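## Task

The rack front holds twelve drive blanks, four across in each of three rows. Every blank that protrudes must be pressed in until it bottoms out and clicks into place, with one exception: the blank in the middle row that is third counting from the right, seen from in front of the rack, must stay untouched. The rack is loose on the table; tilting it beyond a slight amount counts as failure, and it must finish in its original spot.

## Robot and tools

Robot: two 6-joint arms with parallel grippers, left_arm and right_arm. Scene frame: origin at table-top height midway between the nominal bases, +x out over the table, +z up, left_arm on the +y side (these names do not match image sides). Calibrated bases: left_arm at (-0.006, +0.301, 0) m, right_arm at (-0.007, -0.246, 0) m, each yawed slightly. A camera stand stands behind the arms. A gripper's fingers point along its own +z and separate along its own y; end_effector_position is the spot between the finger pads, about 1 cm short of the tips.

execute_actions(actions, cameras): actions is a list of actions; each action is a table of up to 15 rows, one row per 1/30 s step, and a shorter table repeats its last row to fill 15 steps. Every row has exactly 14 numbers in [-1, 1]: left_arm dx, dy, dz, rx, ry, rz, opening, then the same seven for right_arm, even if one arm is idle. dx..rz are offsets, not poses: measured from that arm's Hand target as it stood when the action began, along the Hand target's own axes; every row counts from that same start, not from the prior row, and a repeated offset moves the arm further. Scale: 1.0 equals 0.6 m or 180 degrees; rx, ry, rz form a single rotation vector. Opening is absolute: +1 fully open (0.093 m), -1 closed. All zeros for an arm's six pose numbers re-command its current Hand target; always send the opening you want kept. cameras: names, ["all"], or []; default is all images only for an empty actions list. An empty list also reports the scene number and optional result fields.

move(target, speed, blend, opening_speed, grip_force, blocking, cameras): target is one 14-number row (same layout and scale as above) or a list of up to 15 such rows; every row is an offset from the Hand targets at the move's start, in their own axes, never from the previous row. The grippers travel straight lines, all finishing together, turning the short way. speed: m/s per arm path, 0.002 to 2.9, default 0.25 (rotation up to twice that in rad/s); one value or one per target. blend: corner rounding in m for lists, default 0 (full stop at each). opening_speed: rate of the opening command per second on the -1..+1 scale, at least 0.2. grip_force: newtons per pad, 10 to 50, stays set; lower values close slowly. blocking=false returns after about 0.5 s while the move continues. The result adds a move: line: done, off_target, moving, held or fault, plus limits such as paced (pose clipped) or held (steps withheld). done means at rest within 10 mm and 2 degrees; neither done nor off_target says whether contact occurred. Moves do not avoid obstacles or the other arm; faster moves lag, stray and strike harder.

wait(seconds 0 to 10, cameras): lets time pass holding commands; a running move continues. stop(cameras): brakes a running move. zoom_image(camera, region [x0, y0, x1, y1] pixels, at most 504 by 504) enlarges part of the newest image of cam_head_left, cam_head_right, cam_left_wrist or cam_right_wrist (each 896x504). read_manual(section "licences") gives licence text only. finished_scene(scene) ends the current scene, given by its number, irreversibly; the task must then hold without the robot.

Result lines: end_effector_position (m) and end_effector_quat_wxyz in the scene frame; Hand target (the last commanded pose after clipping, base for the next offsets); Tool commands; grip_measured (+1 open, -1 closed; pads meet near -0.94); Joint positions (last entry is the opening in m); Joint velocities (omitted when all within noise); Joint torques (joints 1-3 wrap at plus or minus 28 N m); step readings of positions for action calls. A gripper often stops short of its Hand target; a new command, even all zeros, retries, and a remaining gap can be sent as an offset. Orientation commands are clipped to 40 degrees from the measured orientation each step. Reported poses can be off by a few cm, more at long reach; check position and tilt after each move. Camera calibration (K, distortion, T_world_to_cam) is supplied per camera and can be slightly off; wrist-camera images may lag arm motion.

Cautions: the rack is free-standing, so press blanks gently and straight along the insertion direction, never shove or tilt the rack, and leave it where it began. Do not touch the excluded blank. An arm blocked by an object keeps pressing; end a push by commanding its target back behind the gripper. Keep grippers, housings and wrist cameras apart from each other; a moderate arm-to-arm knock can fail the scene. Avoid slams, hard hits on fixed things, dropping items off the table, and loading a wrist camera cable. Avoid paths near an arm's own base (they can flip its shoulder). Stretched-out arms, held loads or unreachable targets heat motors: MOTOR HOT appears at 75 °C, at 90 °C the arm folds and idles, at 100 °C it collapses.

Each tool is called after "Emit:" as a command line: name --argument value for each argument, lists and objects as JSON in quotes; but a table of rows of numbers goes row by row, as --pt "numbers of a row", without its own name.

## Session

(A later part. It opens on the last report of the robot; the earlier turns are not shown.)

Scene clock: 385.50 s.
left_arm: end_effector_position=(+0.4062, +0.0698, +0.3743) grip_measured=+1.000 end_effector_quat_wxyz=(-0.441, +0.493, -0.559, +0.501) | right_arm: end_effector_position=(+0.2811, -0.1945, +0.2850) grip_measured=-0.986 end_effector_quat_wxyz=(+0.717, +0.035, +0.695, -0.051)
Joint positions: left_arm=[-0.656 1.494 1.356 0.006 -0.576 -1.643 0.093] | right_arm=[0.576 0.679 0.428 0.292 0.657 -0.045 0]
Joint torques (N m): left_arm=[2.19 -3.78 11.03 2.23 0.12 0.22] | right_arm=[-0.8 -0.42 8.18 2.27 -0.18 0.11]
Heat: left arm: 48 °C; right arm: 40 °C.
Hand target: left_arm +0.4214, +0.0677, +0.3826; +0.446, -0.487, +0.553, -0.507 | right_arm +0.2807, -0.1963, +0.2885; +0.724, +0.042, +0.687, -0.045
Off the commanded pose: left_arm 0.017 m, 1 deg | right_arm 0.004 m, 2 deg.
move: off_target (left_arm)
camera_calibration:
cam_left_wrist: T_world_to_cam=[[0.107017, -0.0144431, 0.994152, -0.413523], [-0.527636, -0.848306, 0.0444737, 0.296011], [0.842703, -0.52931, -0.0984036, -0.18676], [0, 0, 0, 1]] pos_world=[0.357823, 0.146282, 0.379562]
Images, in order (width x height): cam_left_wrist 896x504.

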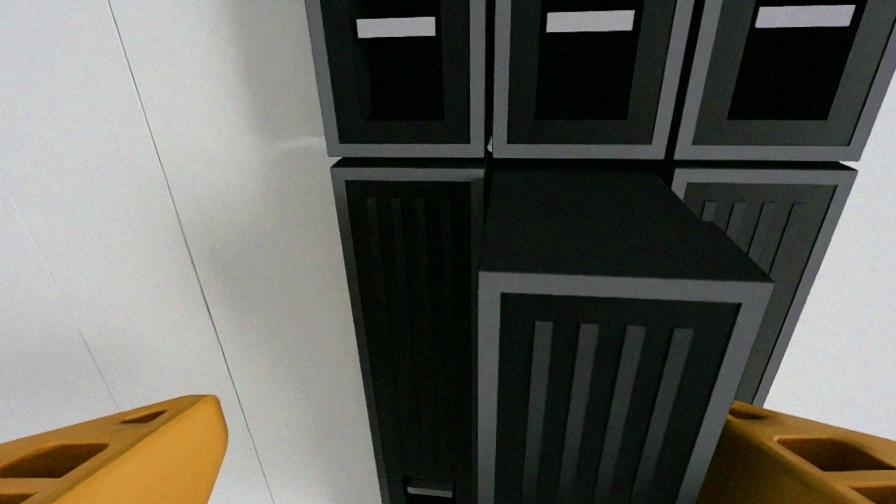

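Emit:
move --pt "0 -0.0067 -0.0333 0 0 0 1 0 0 0 0 0 0 -1" --pt "0 -0.0067 -0.15 0 0 0 1 0 0 0 0 0 0 -1" --speed 0.06 --blend 0.005 --cameras '["all"]'

Scene clock: 392.87 s.
left_arm: end_effector_position=(+0.3379, +0.0758, +0.3999) grip_measured=+1.000 end_effector_quat_wxyz=(-0.446, +0.485, -0.550, +0.513) | right_arm: end_effector_position=(+0.2811, -0.1945, +0.2850) grip_measured=-0.986 end_effector_quat_wxyz=(+0.717, +0.035, +0.695, -0.051)
Joint positions: left_arm=[-0.802 1.301 1.269 -0.069 -0.718 -1.643 0.093] | right_arm=[0.576 0.679 0.428 0.292 0.657 -0.045 0]
Joint torques (N m): left_arm=[-0.64 -7.51 5.29 1.8 -0.3 -0.06] | right_arm=[-0.84 -0.43 8.23 2.28 -0.17 0.11]
Heat: left arm: 47 °C; right arm: 39 °C.
Hand target: left_arm +0.3329, +0.0789, +0.3944; +0.446, -0.487, +0.554, -0.507 | right_arm +0.2807, -0.1963, +0.2885; +0.724, +0.042, +0.687, -0.045
Off the commanded pose: left_arm 0.008 m, 1 deg | right_arm 0.004 m, 2 deg.
move: done
camera_calibration:
cam_left_wrist: T_world_to_cam=[[0.0735744, -0.00496016, 0.997277, -0.422207], [-0.533028, -0.845369, 0.0351196, 0.26927], [0.842893, -0.53416, -0.0648414, -0.136615], [0, 0, 0, 1]] pos_world=[0.289744, 0.152564, 0.402742]
cam_right_wrist: T_world_to_cam=[[-0.141975, -0.989795, 0.0122088, -0.156169], [-0.384588, 0.0437917, -0.922049, 0.418586], [0.912105, -0.135604, -0.38688, -0.0899836], [0, 0, 0, 1]] pos_world=[0.220885, -0.185108, 0.35305]

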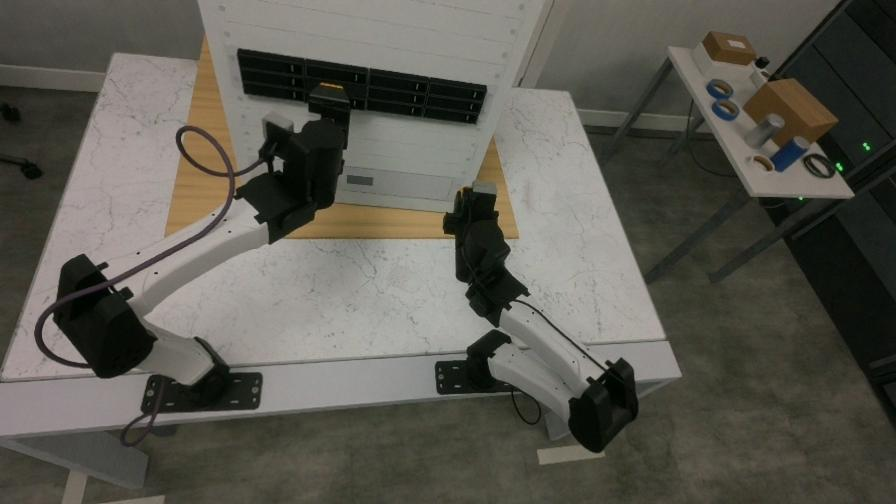

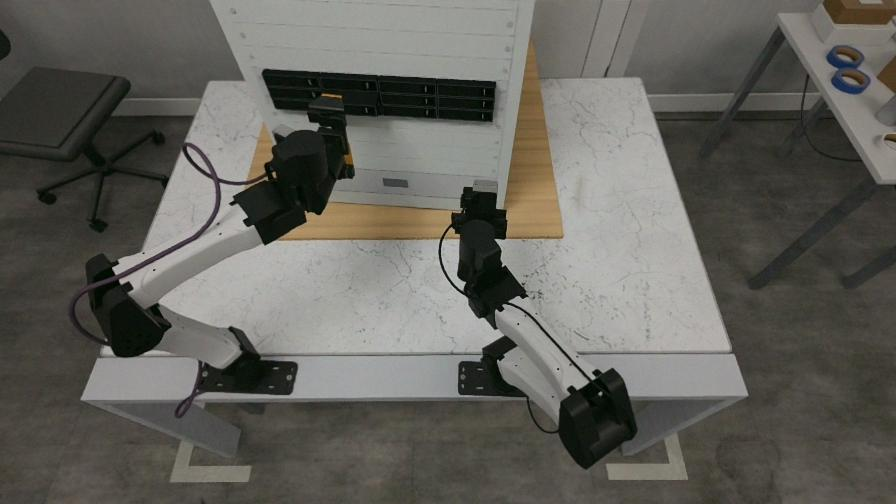

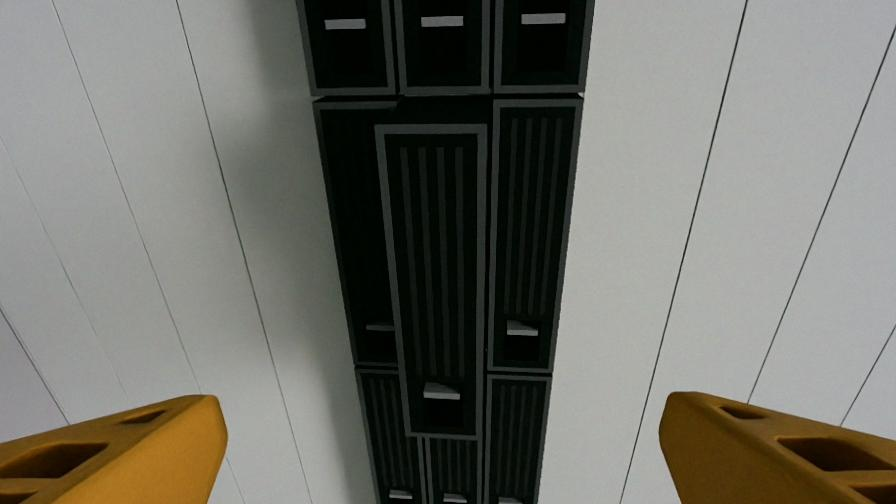

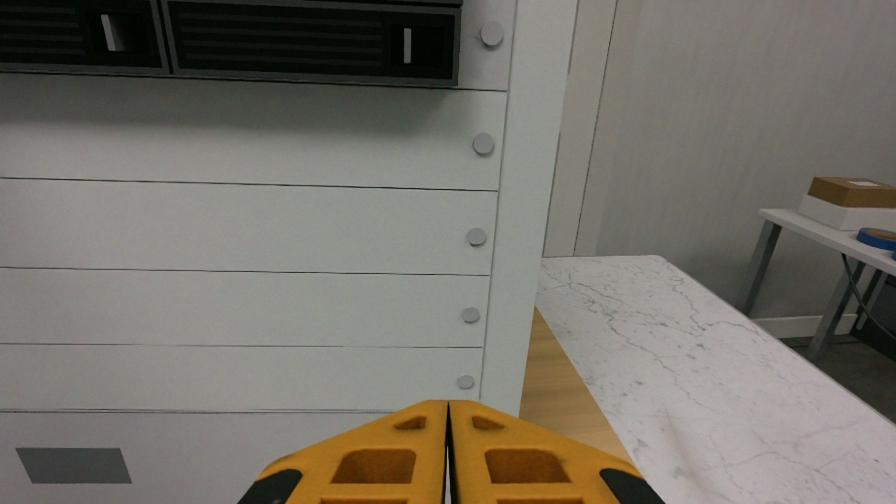

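Emit:
move --pt "-0.1229 0.0497 -0.1007 0.0203 -0.0231 0.4995 -1 0 0 0 0 0 0 -1" --pt "-0.3957 0.4999 0.0766 -0.1205 0 0.4713 -1 0.3281 -0.1784 0.1548 0.0736 0.1188 0.0353 -1" --speed 0.25 --blend 0.05 --cameras '["all"]'

Scene clock: 432.27 s.
left_arm: end_effector_position=(+0.3858, +0.3104, +0.1008) grip_measured=-0.977 end_effector_quat_wxyz=(+0.587, -0.059, +0.807, +0.028) | right_arm: end_effector_position=(+0.3587, -0.3131, +0.0837) grip_measured=-0.986 end_effector_quat_wxyz=(+0.556, +0.163, +0.811, -0.083)
Joint positions: left_arm=[0.008 1.536 0.373 0.844 -0.154 -0.076 0] | right_arm=[-0.024 1.498 0.322 0.787 0.262 0.156 0]
Joint torques (N m): left_arm=[0.81 -4.64 4.07 2.23 -0.02 0] | right_arm=[-0.69 -3.48 9.31 2.41 -0.11 0.21]
Heat: left arm: 43 °C; right arm: 38 °C.
Hand target: left_arm +0.3823, +0.3121, +0.0917; +0.579, -0.057, +0.813, +0.028 | right_arm +0.3697, -0.3153, +0.0968; +0.576, +0.170, +0.796, -0.075
Off the commanded pose: left_arm 0.010 m, 1 deg | right_arm 0.017 m, 3 deg.
move: off_target (right_arm)
camera_calibration:
cam_left_wrist: T_world_to_cam=[[0.124801, -0.991899, 0.0236926, 0.258377], [-0.672395, -0.102112, -0.733116, 0.4041], [0.729596, 0.0755628, -0.679691, -0.154613], [0, 0, 0, 1]] pos_world=[0.352274, 0.30923, 0.185041]
cam_right_wrist: T_world_to_cam=[[-0.376293, -0.925374, -0.0456807, -0.151036], [-0.657328, 0.301392, -0.690711, 0.42713], [0.652934, -0.229883, -0.721686, -0.163301], [0, 0, 0, 1]] pos_world=[0.330556, -0.306038, 0.170273]

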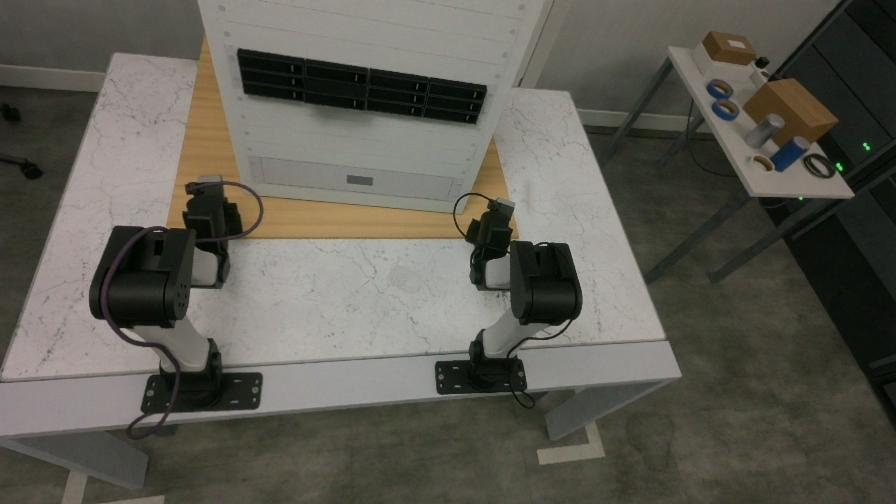

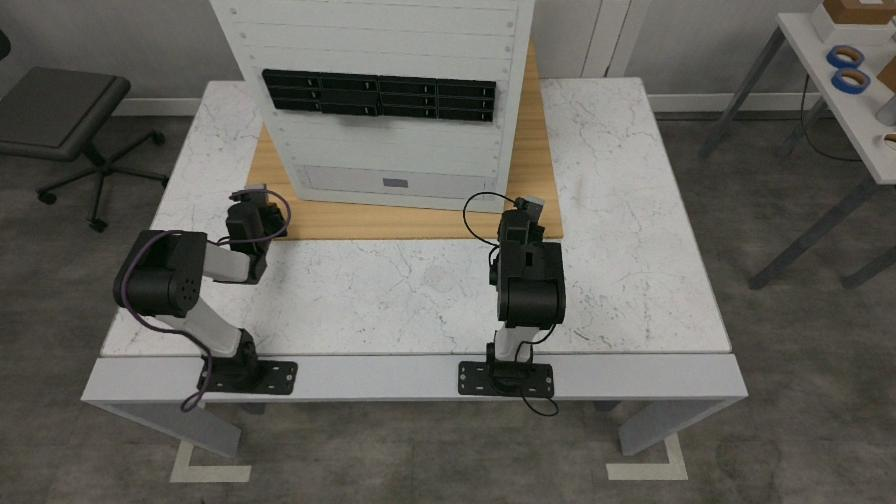

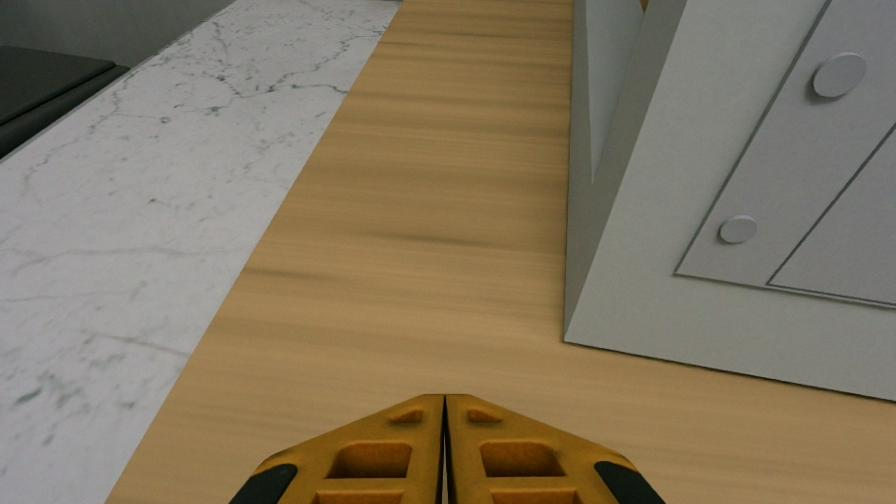

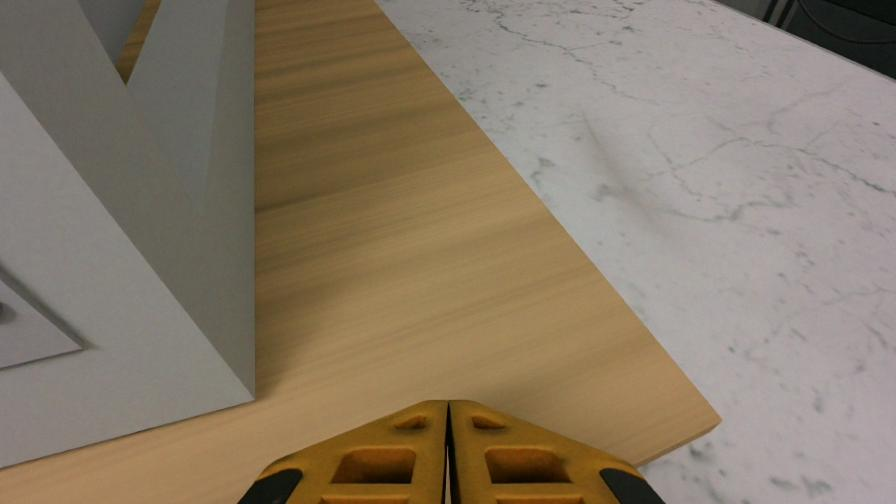

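Emit:
zoom_image --camera "cam_head_left" --region '[210, 30, 290, 110]'

Emit:
zoom_image --camera "cam_head_left" --region '[430, 60, 510, 140]'

Emit:
zoom_image --camera "cam_head_right" --region '[240, 50, 320, 130]'

Emit:
zoom_image --camera "cam_head_right" --region '[440, 60, 520, 140]'

Scaled by 6.300 from the camera's 896x504 image, which has a finer 1280x720 frame.

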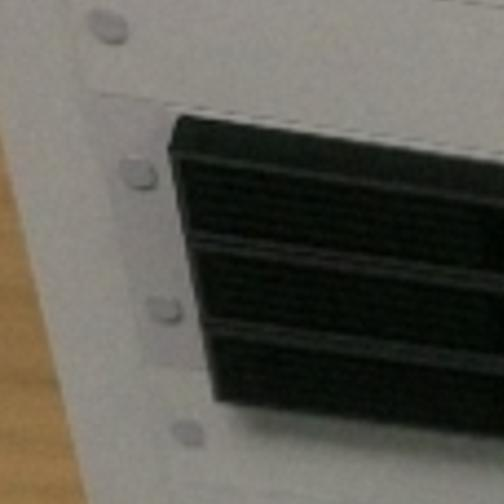

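Scaled by 6.300 from the camera's 896x504 image, which has a finer 1280x720 frame.

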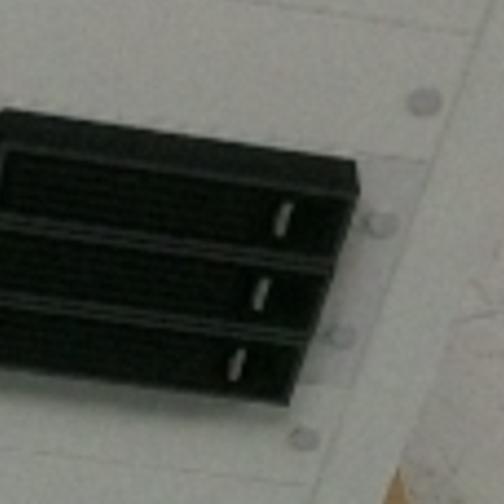

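Scaled by 6.300 from the camera's 896x504 image, which has a finer 1280x720 frame.

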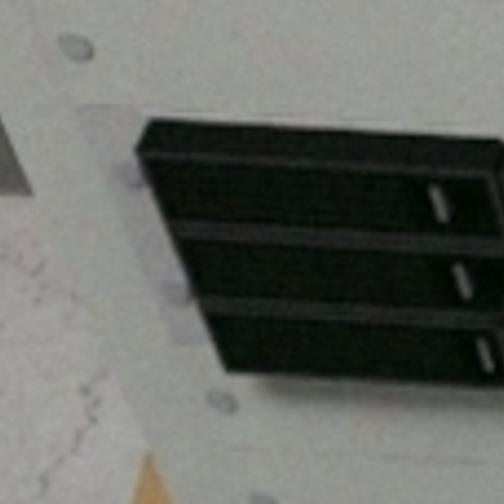

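Scaled by 6.300 from the camera's 896x504 image, which has a finer 1280x720 frame.

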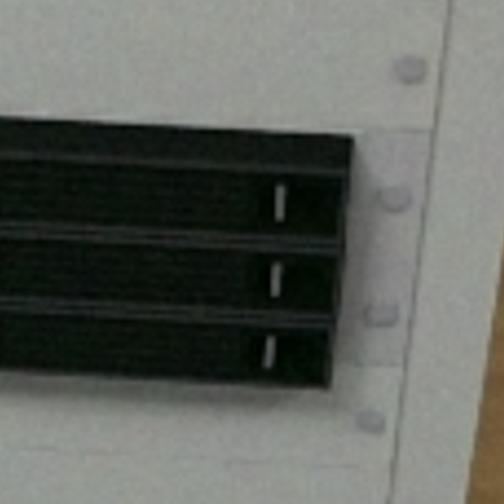

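Emit:
move --target '[-0.5283, -0.2275, -0.2218, 0.0790, -0.1162, 0.0185, -1, -0.4790, 0.2827, -0.2937, -0.0723, -0.1188, -0.0348, -1]' --speed 0.25 --cameras '["all"]'

Scene clock: 478.83 s.
left_arm: end_effector_position=(+0.3767, +0.1832, +0.4299) grip_measured=-0.977 end_effector_quat_wxyz=(+0.715, +0.040, +0.696, -0.049) | right_arm: end_effector_position=(+0.3546, -0.1566, +0.4248) grip_measured=-0.986 end_effector_quat_wxyz=(+0.716, +0.043, +0.695, -0.048)
Joint positions: left_arm=[-0.371 1.179 1.202 0.005 -0.294 -0.003 0] | right_arm=[0.557 1.125 1.147 0.015 0.644 -0.028 0]
Joint torques (N m): left_arm=[-0.61 -3.47 9.73 2.02 -0.17 0.11] | right_arm=[0.75 -2.21 11.81 2.02 -0.02 -0.06]
Heat: left arm: 39 °C; right arm: 39 °C.
Hand target: left_arm +0.3773, +0.1809, +0.4375; +0.718, +0.044, +0.693, -0.046 | right_arm +0.3534, -0.1551, +0.4380; +0.724, +0.044, +0.687, -0.046
Off the commanded pose: left_arm 0.008 m, 1 deg | right_arm 0.013 m, 1 deg.
move: off_target (right_arm)
camera_calibration:
cam_left_wrist: T_world_to_cam=[[-0.128712, -0.991635, 0.00963248, 0.227063], [-0.391949, 0.0419469, -0.91903, 0.574138], [0.910939, -0.122066, -0.394069, -0.0696286], [0, 0, 0, 1]] pos_world=[0.317686, 0.192581, 0.498024]
cam_right_wrist: T_world_to_cam=[[-0.147073, -0.989123, -0.00215803, -0.101932], [-0.385164, 0.0592796, -0.920942, 0.576245], [0.911053, -0.134615, -0.389693, -0.0960663], [0, 0, 0, 1]] pos_world=[0.294479, -0.147915, 0.493032]

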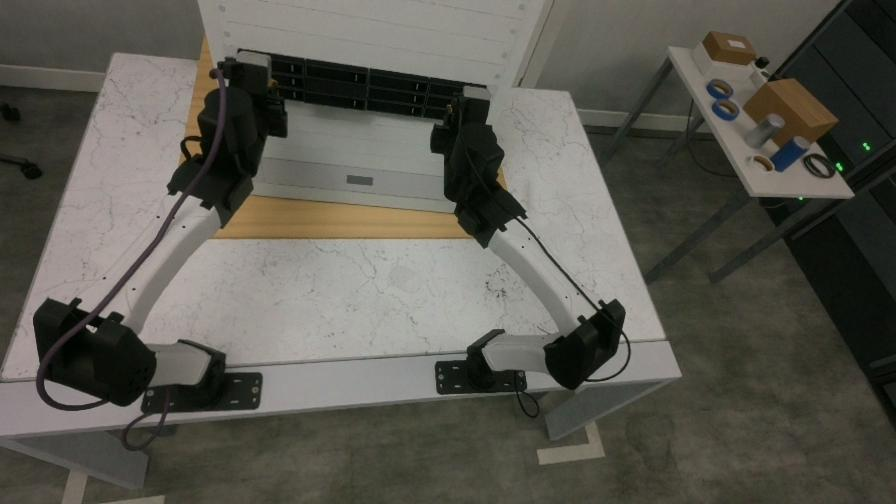

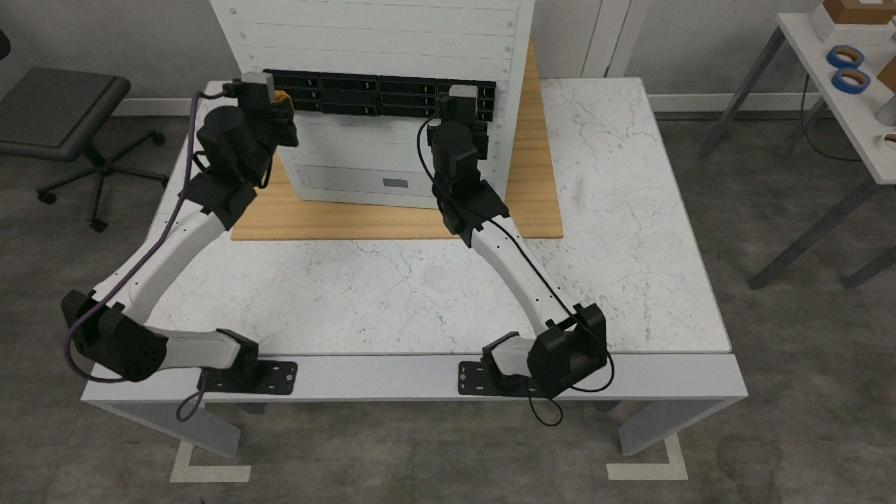

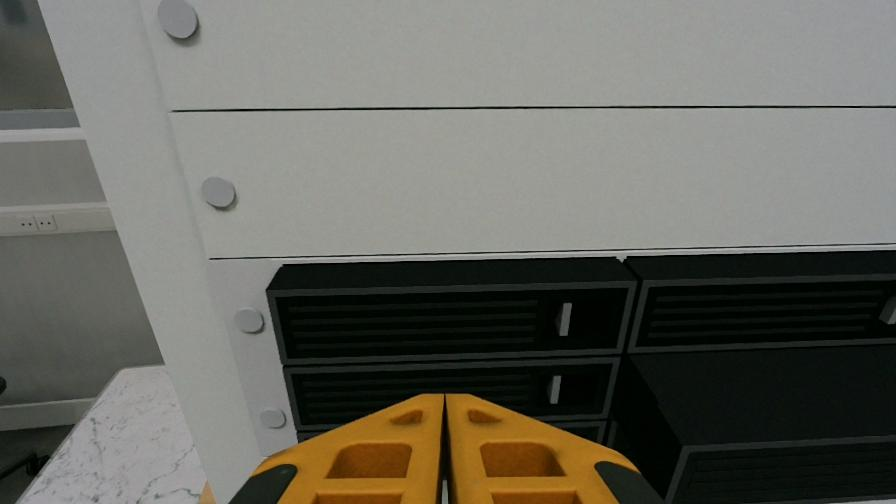

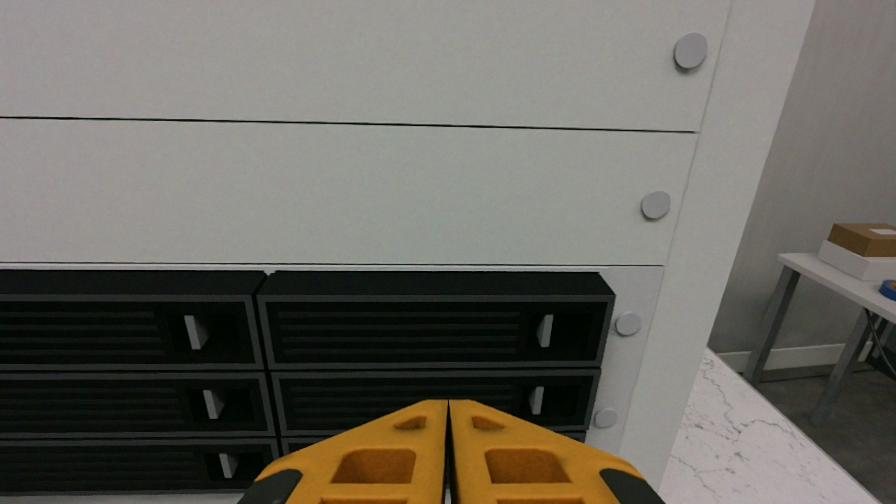

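Emit:
move --pt "0.0022 0 0.0633 0 0 0 -1 0.0029 0 0.055 0 0 0 -1" --pt "0.0034 0 0.0983 0 0 0 -1 0.0047 0 0.0899 0 0 0 -1" --speed '[0.08, 0.03]' --blend 0.005 --cameras '["cam_left_wrist", "cam_right_wrist"]'

Scene clock: 489.77 s.
left_arm: end_effector_position=(+0.4191, +0.1739, +0.4237) grip_measured=-0.977 end_effector_quat_wxyz=(+0.700, +0.046, +0.711, -0.044) | right_arm: end_effector_position=(+0.4011, -0.1600, +0.4177) grip_measured=-0.986 end_effector_quat_wxyz=(+0.706, +0.037, +0.705, -0.055)
Joint positions: left_arm=[-0.339 1.34 1.327 -0.003 -0.262 -0.003 0] | right_arm=[0.461 1.274 1.237 0.043 0.55 -0.028 0]
Joint torques (N m): left_arm=[1.78 -1.18 10.73 2.77 0.12 0.1] | right_arm=[-1.46 -2.41 13.11 2.4 -0.28 0.02]
Heat: left arm: 42 °C; right arm: 39 °C.
Hand target: left_arm +0.4358, +0.1735, +0.4376; +0.718, +0.044, +0.693, -0.046 | right_arm +0.4070, -0.1621, +0.4380; +0.724, +0.044, +0.687, -0.046
Off the commanded pose: left_arm 0.022 m, 3 deg | right_arm 0.021 m, 3 deg.
move: off_target (left_arm, right_arm)
camera_calibration:
cam_left_wrist: T_world_to_cam=[[-0.128586, -0.991694, -0.00281636, 0.228527], [-0.428574, 0.0581309, -0.901635, 0.590647], [0.89431, -0.114731, -0.432489, -0.089852], [0, 0, 0, 1]] pos_world=[0.362877, 0.181985, 0.494332]
cam_right_wrist: T_world_to_cam=[[-0.14949, -0.988601, 0.0179012, -0.105789], [-0.410339, 0.0455565, -0.910794, 0.591526], [0.899597, -0.1435, -0.412472, -0.128894], [0, 0, 0, 1]] pos_world=[0.342865, -0.150027, 0.487487]
Images, in order (width x height): cam_left_wrist 896x504, cam_right_wrist 896x504.

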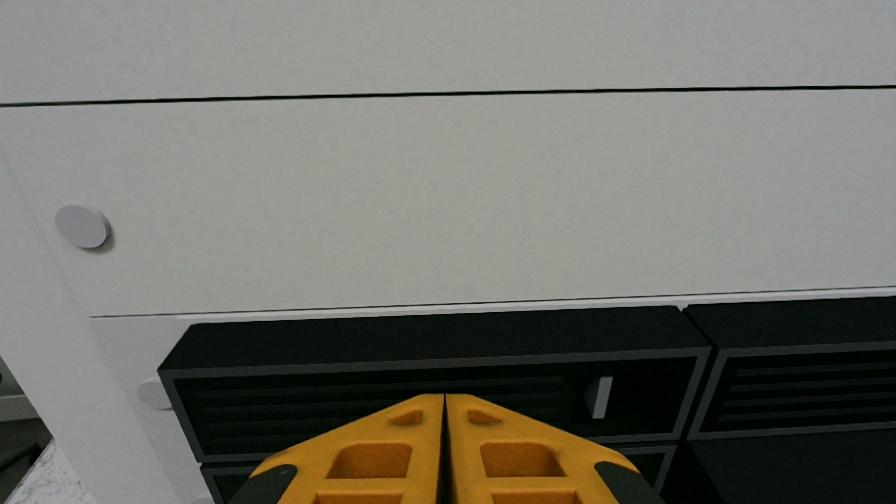

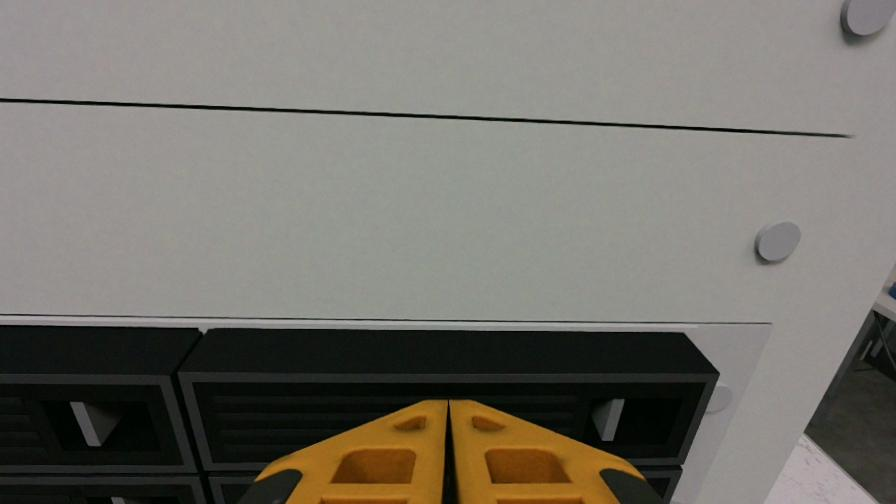

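Emit:
move --pt "0 0 -0.0917 0 0 0 -1 0 0 -0.1667 0 0 0 -1" --pt "0 -0.3543 -0.0917 0 0 0 -1 0 -0.2 -0.25 0 0 0 -1" --pt "0 -0.3543 -0.0067 0 0 0 -1 0 -0.2 -0.25 0 0 0 -1" --speed '[0.1, 0.15, 0.04]' --blend 0.015 --cameras '["cam_left_wrist", "cam_right_wrist"]'

Scene clock: 503.30 s.
left_arm: end_effector_position=(+0.3999, -0.0346, +0.4346) grip_measured=-0.977 end_effector_quat_wxyz=(+0.717, +0.042, +0.694, -0.047) | right_arm: end_effector_position=(+0.2429, -0.2610, +0.4329) grip_measured=-0.986 end_effector_quat_wxyz=(+0.724, +0.040, +0.686, -0.050)
Joint positions: left_arm=[-0.871 1.78 1.755 0.073 -0.794 0.029 0] | right_arm=[0.114 0.631 1.029 -0.342 0.2 -0.023 0]
Joint torques (N m): left_arm=[0.9 -8.91 9.76 1.77 0.02 0.03] | right_arm=[-0.8 1.2 6.56 2.18 -0.17 0.2]
Heat: left arm: 44 °C; right arm: 39 °C.
Hand target: left_arm +0.4051, -0.0368, +0.4375; +0.718, +0.044, +0.693, -0.046 | right_arm +0.2431, -0.2620, +0.4302; +0.724, +0.044, +0.687, -0.046
Off the commanded pose: left_arm 0.006 m, 0 deg | right_arm 0.003 m, 1 deg.
move: done
camera_calibration:
cam_left_wrist: T_world_to_cam=[[-0.127703, -0.991807, 0.00321298, 0.0163496], [-0.385658, 0.0466712, -0.921461, 0.595361], [0.913762, -0.118912, -0.388458, -0.118951], [0, 0, 0, 1]] pos_world=[0.340387, -0.0257154, 0.502342]
cam_right_wrist: T_world_to_cam=[[-0.146929, -0.989142, 0.0032748, -0.223999], [-0.362662, 0.0507897, -0.930536, 0.543388], [0.920265, -0.13791, -0.366186, -0.0185091], [0, 0, 0, 1]] pos_world=[0.181187, -0.251717, 0.499598]
Images, in order (width x height): cam_left_wrist 896x504, cam_right_wrist 896x504.

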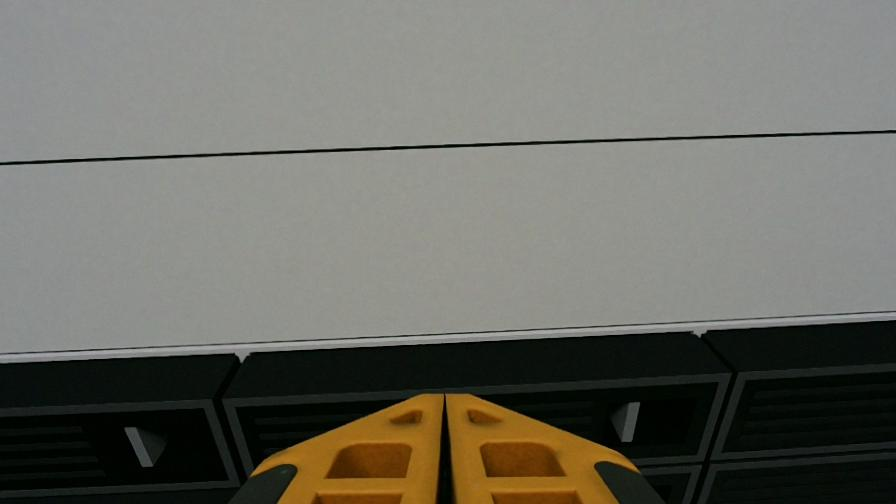

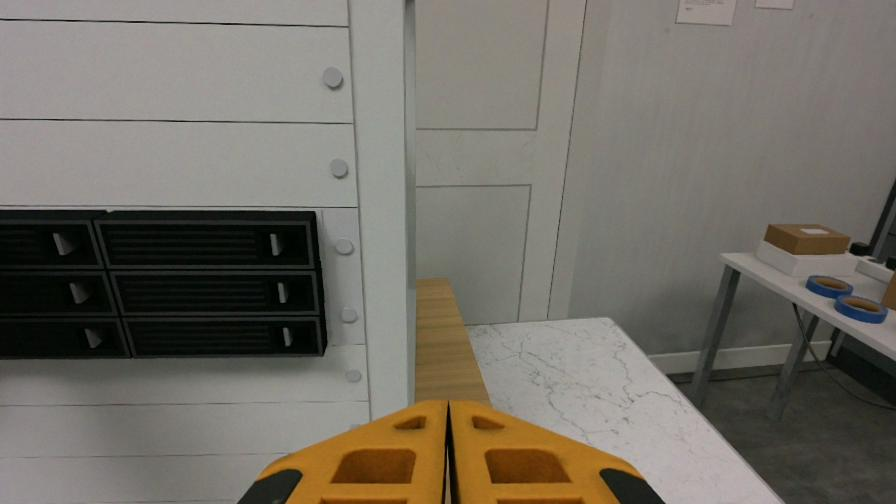

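Emit:
move --target '[0.0117, 0, 0.0133, 0, 0, 0, -1, 0, 0, 0, 0, 0, 0, -1]' --speed 0.03 --cameras '["cam_left_wrist"]'

Scene clock: 506.63 s.
left_arm: end_effector_position=(+0.4033, -0.0358, +0.4308) grip_measured=-0.977 end_effector_quat_wxyz=(+0.716, +0.045, +0.696, -0.046) | right_arm: end_effector_position=(+0.2429, -0.2610, +0.4329) grip_measured=-0.986 end_effector_quat_wxyz=(+0.724, +0.040, +0.686, -0.050)
Joint positions: left_arm=[-0.865 1.788 1.755 0.074 -0.785 0.029 0] | right_arm=[0.114 0.631 1.029 -0.342 0.2 -0.023 0]
Joint torques (N m): left_arm=[1.5 -8.29 9.44 2.01 0.08 0.04] | right_arm=[-0.85 1.22 6.57 2.18 -0.16 0.21]
Heat: left arm: 44 °C; right arm: 39 °C.
Hand target: left_arm +0.4131, -0.0379, +0.4308; +0.718, +0.044, +0.693, -0.046 | right_arm +0.2431, -0.2620, +0.4302; +0.724, +0.044, +0.687, -0.046
Off the commanded pose: left_arm 0.010 m, 0 deg | right_arm 0.003 m, 1 deg.
move: done
camera_calibration:
cam_left_wrist: T_world_to_cam=[[-0.131114, -0.991365, -0.00225587, 0.0194509], [-0.389247, 0.0535729, -0.919574, 0.594188], [0.911754, -0.119691, -0.39291, -0.120921], [0, 0, 0, 1]] pos_world=[0.344087, -0.0270226, 0.498933]
Images, in order (width x height): cam_left_wrist 896x504.

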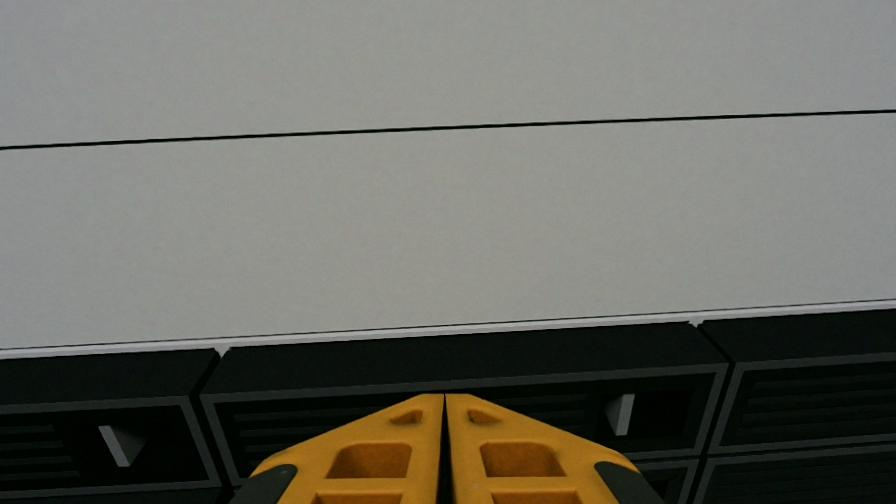

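Emit:
move --pt "0 0 -0.1 0 0 0 -1 0 0 0 0 0 0 -1" --pt "0 0.3333 -0.1 0 0 0 -1 -0.0025 0.3842 0.2 0 0 0 -1" --pt "0 0.3333 -0.1 0 0 0 -1 0.001 0.3842 0.2567 0 0 0 -1" --speed '[0.1, 0.15, 0.04]' --blend 0.015 --cameras '["cam_left_wrist", "cam_right_wrist"]'

Scene clock: 519.20 s.
left_arm: end_effector_position=(+0.3818, +0.1643, +0.4343) grip_measured=-0.977 end_effector_quat_wxyz=(+0.722, +0.047, +0.689, -0.042) | right_arm: end_effector_position=(+0.4125, -0.0507, +0.4222) grip_measured=-0.986 end_effector_quat_wxyz=(+0.710, +0.034, +0.701, -0.058)
Joint positions: left_arm=[-0.432 1.226 1.229 0.047 -0.355 0.026 0] | right_arm=[0.75 1.533 1.456 0.098 0.838 -0.049 0]
Joint torques (N m): left_arm=[0.77 -6.8 5.52 1.98 0 -0.17] | right_arm=[-2.55 -3.78 13.22 2.33 -0.41 -0.02]
Heat: left arm: 43 °C; right arm: 38 °C.
Hand target: left_arm +0.3790, +0.1682, +0.4286; +0.718, +0.044, +0.694, -0.045 | right_arm +0.4250, -0.0529, +0.4378; +0.724, +0.044, +0.687, -0.046
Off the commanded pose: left_arm 0.007 m, 1 deg | right_arm 0.020 m, 3 deg.
move: off_target (right_arm)
camera_calibration:
cam_left_wrist: T_world_to_cam=[[-0.127689, -0.991759, -0.0104911, 0.217237], [-0.371517, 0.0576352, -0.926635, 0.573896], [0.919603, -0.114424, -0.375815, -0.0872527], [0, 0, 0, 1]] pos_world=[0.321189, 0.172386, 0.50128]
cam_right_wrist: T_world_to_cam=[[-0.1491, -0.988484, 0.0258492, 0.000379429], [-0.402219, 0.0367469, -0.914806, 0.593228], [0.903321, -0.146795, -0.403066, -0.127425], [0, 0, 0, 1]] pos_world=[0.353769, -0.0401295, 0.491318]
Images, in order (width x height): cam_left_wrist 896x504, cam_right_wrist 896x504.

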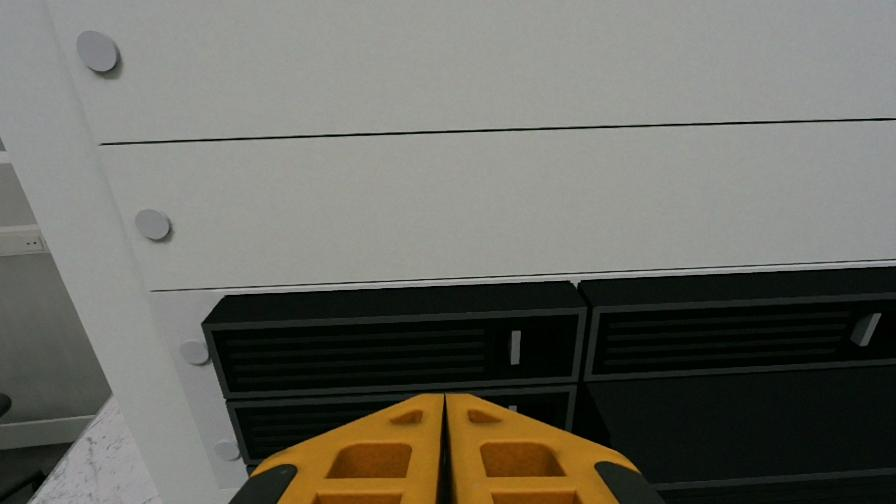

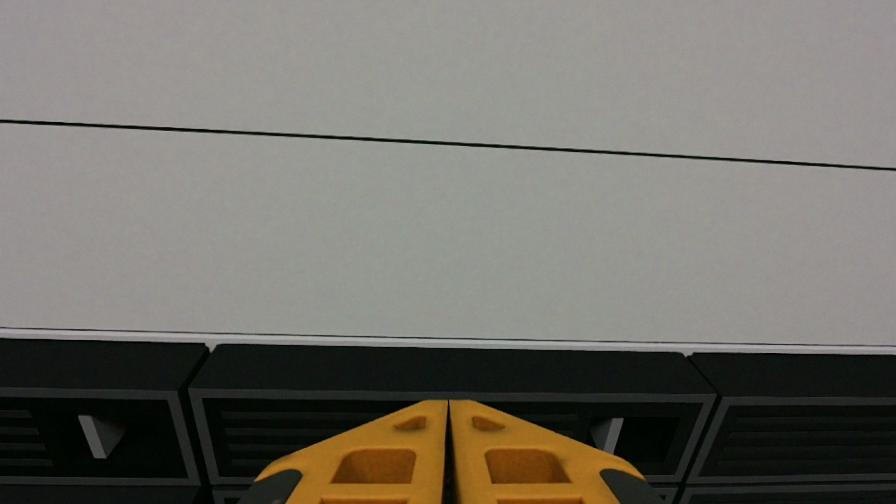

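Emit:
move --pt "0 0 0 0 0 0 -1 0 0 -0.0917 0 0 0 -1" --pt "0 0 0 0 0 0 -1 0.1006 -0.1841 -0.0933 0.0205 0.0318 0.4995 1" --speed '[0.1, 0.2]' --blend 0.02 --cameras '["cam_head_right", "cam_right_wrist"]'

Scene clock: 547.67 s.
left_arm: end_effector_position=(+0.3818, +0.1643, +0.4343) grip_measured=-0.977 end_effector_quat_wxyz=(+0.722, +0.047, +0.689, -0.042) | right_arm: end_effector_position=(+0.3619, -0.1509, +0.3714) grip_measured=+1.000 end_effector_quat_wxyz=(+0.512, +0.536, +0.494, +0.454)
Joint positions: left_arm=[-0.432 1.226 1.229 0.047 -0.355 0.026 0] | right_arm=[0.547 1.129 1.03 0.022 0.606 1.594 0.093]
Joint torques (N m): left_arm=[0.81 -6.83 5.41 1.99 0.02 -0.15] | right_arm=[-0.8 -4.85 7.95 2.06 -0.09 0.14]
Heat: left arm: 42 °C; right arm: 40 °C.
Hand target: left_arm +0.3790, +0.1682, +0.4286; +0.718, +0.044, +0.694, -0.045 | right_arm +0.3587, -0.1556, +0.3745; +0.511, +0.540, +0.485, +0.461
Off the commanded pose: left_arm 0.007 m, 1 deg | right_arm 0.007 m, 1 deg.
move: done
camera_calibration:
cam_right_wrist: T_world_to_cam=[[-0.0836241, -0.00445329, -0.996487, 0.399658], [-0.321867, 0.946511, 0.0227808, 0.290028], [0.943085, 0.322641, -0.0805845, -0.180147], [0, 0, 0, 1]] pos_world=[0.296665, -0.214611, 0.37713]
Images, in order (width x height): cam_head_right 896x504, cam_right_wrist 896x504.

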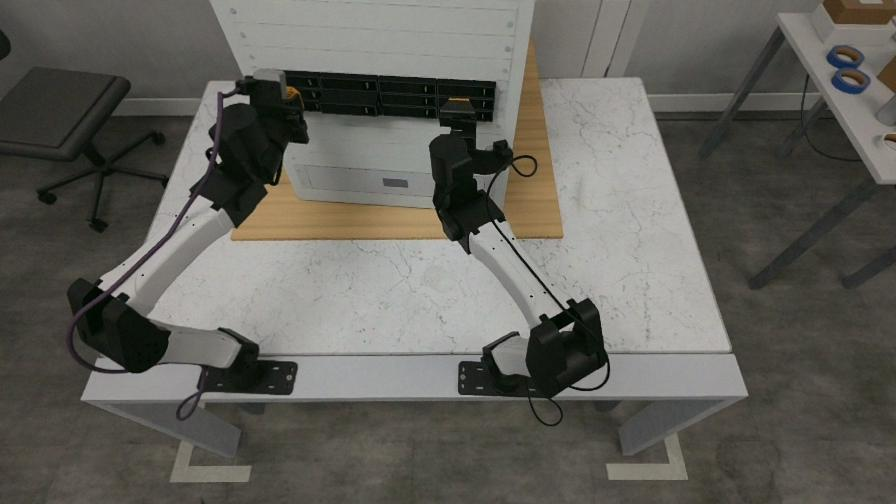

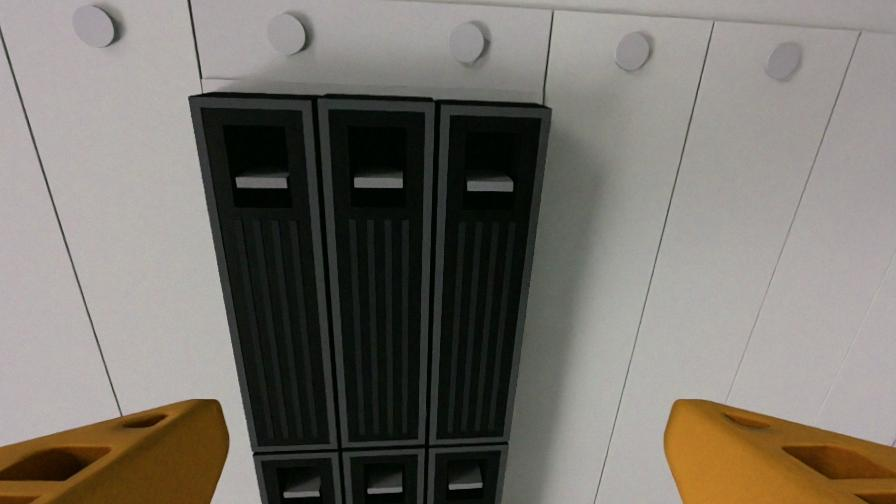

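Emit:
move --target '[0, 0, 0, 0, 0, 0, -1, 0, 0.004, 0.0767, 0, 0, 0, 1]' --speed 0.04 --cameras '["cam_right_wrist"]'

Scene clock: 555.13 s.
left_arm: end_effector_position=(+0.3818, +0.1643, +0.4343) grip_measured=-0.977 end_effector_quat_wxyz=(+0.722, +0.047, +0.689, -0.042) | right_arm: end_effector_position=(+0.3961, -0.1591, +0.3538) grip_measured=+1.000 end_effector_quat_wxyz=(+0.506, +0.543, +0.505, +0.440)
Joint positions: left_arm=[-0.432 1.226 1.229 0.047 -0.355 0.026 0] | right_arm=[0.457 1.236 1.062 0.058 0.519 1.594 0.093]
Joint torques (N m): left_arm=[0.8 -6.79 5.49 1.99 0.02 -0.15] | right_arm=[-1.4 -2.07 13.38 2.41 -0.19 0.05]
Heat: left arm: 42 °C; right arm: 40 °C.
Hand target: left_arm +0.3790, +0.1682, +0.4286; +0.718, +0.044, +0.694, -0.045 | right_arm +0.4045, -0.1604, +0.3745; +0.511, +0.539, +0.485, +0.461
Off the commanded pose: left_arm 0.007 m, 1 deg | right_arm 0.022 m, 3 deg.
move: off_target (right_arm)
camera_calibration:
cam_right_wrist: T_world_to_cam=[[-0.123033, -0.014331, -0.992299, 0.397467], [-0.31731, 0.947975, 0.0256516, 0.306655], [0.940307, 0.318022, -0.121179, -0.196446], [0, 0, 0, 1]] pos_world=[0.330926, -0.222531, 0.362735]
Images, in order (width x height): cam_right_wrist 896x504.

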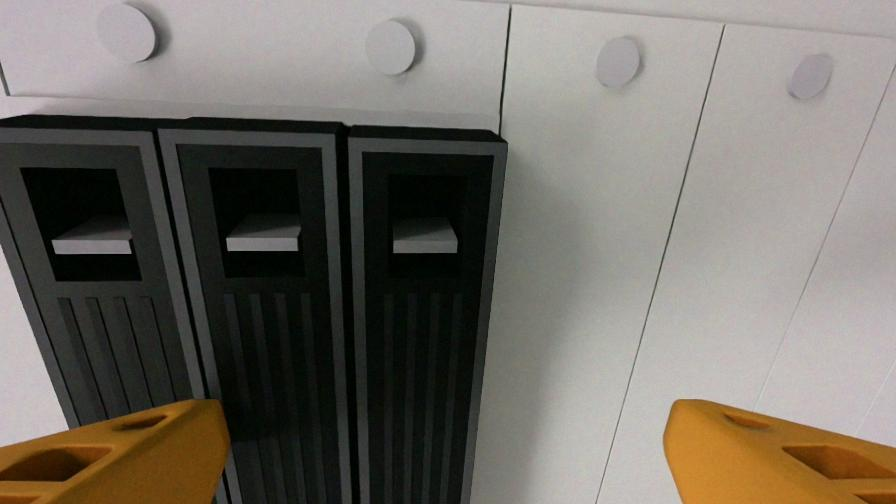

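Emit:
move --pt "-0.0052 -0.1612 -0.04 0.0218 -0.0218 -0.5 1 0 0 -0.1 0 0 0 1" --speed 0.2 --cameras '["cam_left_wrist", "cam_head_left"]'

Scene clock: 593.47 s.
left_arm: end_effector_position=(+0.3410, +0.0798, +0.4403) grip_measured=+1.000 end_effector_quat_wxyz=(+0.498, -0.434, +0.493, -0.566) | right_arm: end_effector_position=(+0.3496, -0.1535, +0.3756) grip_measured=+1.000 end_effector_quat_wxyz=(+0.513, +0.537, +0.493, +0.454)
Joint positions: left_arm=[-0.783 1.294 1.2 0.273 -0.697 -1.456 0.093] | right_arm=[0.565 1.085 1.023 -0.013 0.626 1.597 0.093]
Joint torques (N m): left_arm=[-0.7 -4.36 6.19 1.93 -0.11 -0.09] | right_arm=[0.83 -4.25 7.86 2.04 0.08 0.14]
Heat: left arm: 41 °C; right arm: 45 °C.
Hand target: left_arm +0.3429, +0.0751, +0.4308; +0.495, -0.438, +0.497, -0.562 | right_arm +0.3449, -0.1541, +0.3777; +0.511, +0.540, +0.485, +0.461
Off the commanded pose: left_arm 0.011 m, 1 deg | right_arm 0.005 m, 1 deg.
move: off_target (left_arm)
camera_calibration:
cam_left_wrist: T_world_to_cam=[[-0.137502, 0.017078, 0.990354, -0.38953], [-0.527359, -0.847619, -0.0586024, 0.312453], [0.838442, -0.53033, 0.125555, -0.217092], [0, 0, 0, 1]] pos_world=[0.293233, 0.156363, 0.43134]
Images, in order (width x height): cam_head_left 896x504, cam_left_wrist 896x504.

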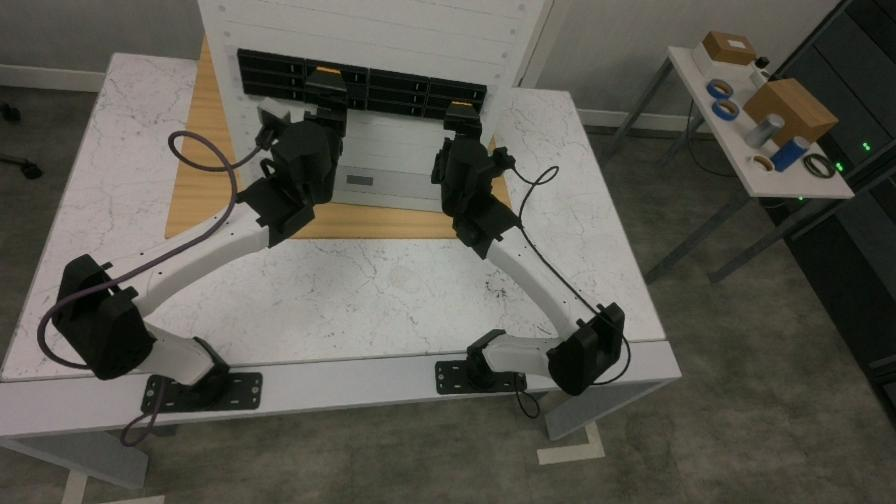

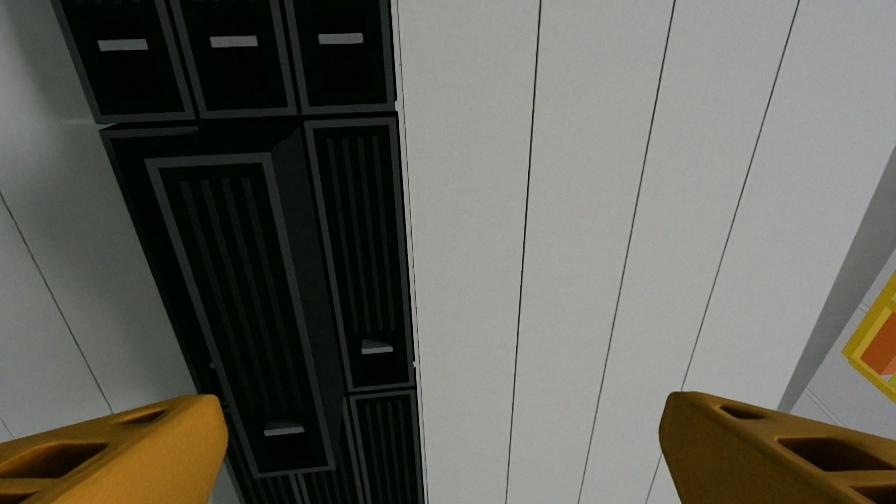

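Emit:
move --target '[0, 0.003, 0.0248, 0, 0, 0, 1, 0, 0, 0, 0, 0, 0, 1]' --speed 0.05 --cameras '["cam_left_wrist"]'

Scene clock: 602.63 s.
left_arm: end_effector_position=(+0.3540, +0.0731, +0.4250) grip_measured=+1.000 end_effector_quat_wxyz=(+0.496, -0.435, +0.506, -0.556) | right_arm: end_effector_position=(+0.3496, -0.1535, +0.3755) grip_measured=+1.000 end_effector_quat_wxyz=(+0.513, +0.537, +0.493, +0.454)
Joint positions: left_arm=[-0.765 1.338 1.2 0.279 -0.678 -1.463 0.093] | right_arm=[0.565 1.085 1.023 -0.013 0.626 1.597 0.093]
Joint torques (N m): left_arm=[0.77 -4.97 8.84 1.97 0.02 -0.09] | right_arm=[0.83 -4.29 7.86 2.03 0.09 0.14]
Heat: left arm: 40 °C; right arm: 44 °C.
Hand target: left_arm +0.3577, +0.0733, +0.4310; +0.495, -0.438, +0.497, -0.562 | right_arm +0.3449, -0.1541, +0.3776; +0.511, +0.540, +0.485, +0.461
Off the commanded pose: left_arm 0.007 m, 1 deg | right_arm 0.005 m, 1 deg.
move: done
camera_calibration:
cam_left_wrist: T_world_to_cam=[[-0.113232, -0.00525426, 0.993555, -0.38072], [-0.529811, -0.845633, -0.0648529, 0.316086], [0.840523, -0.53374, 0.0929691, -0.21626], [0, 0, 0, 1]] pos_world=[0.306127, 0.149865, 0.418871]
Images, in order (width x height): cam_left_wrist 896x504.

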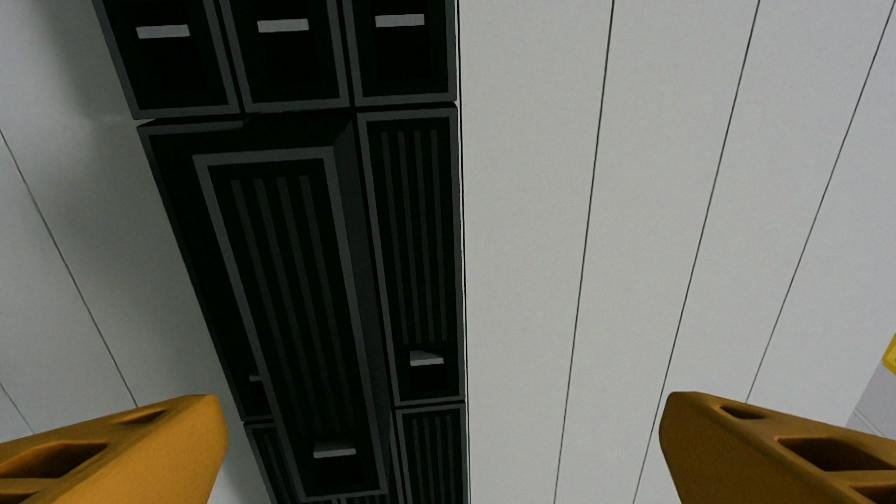

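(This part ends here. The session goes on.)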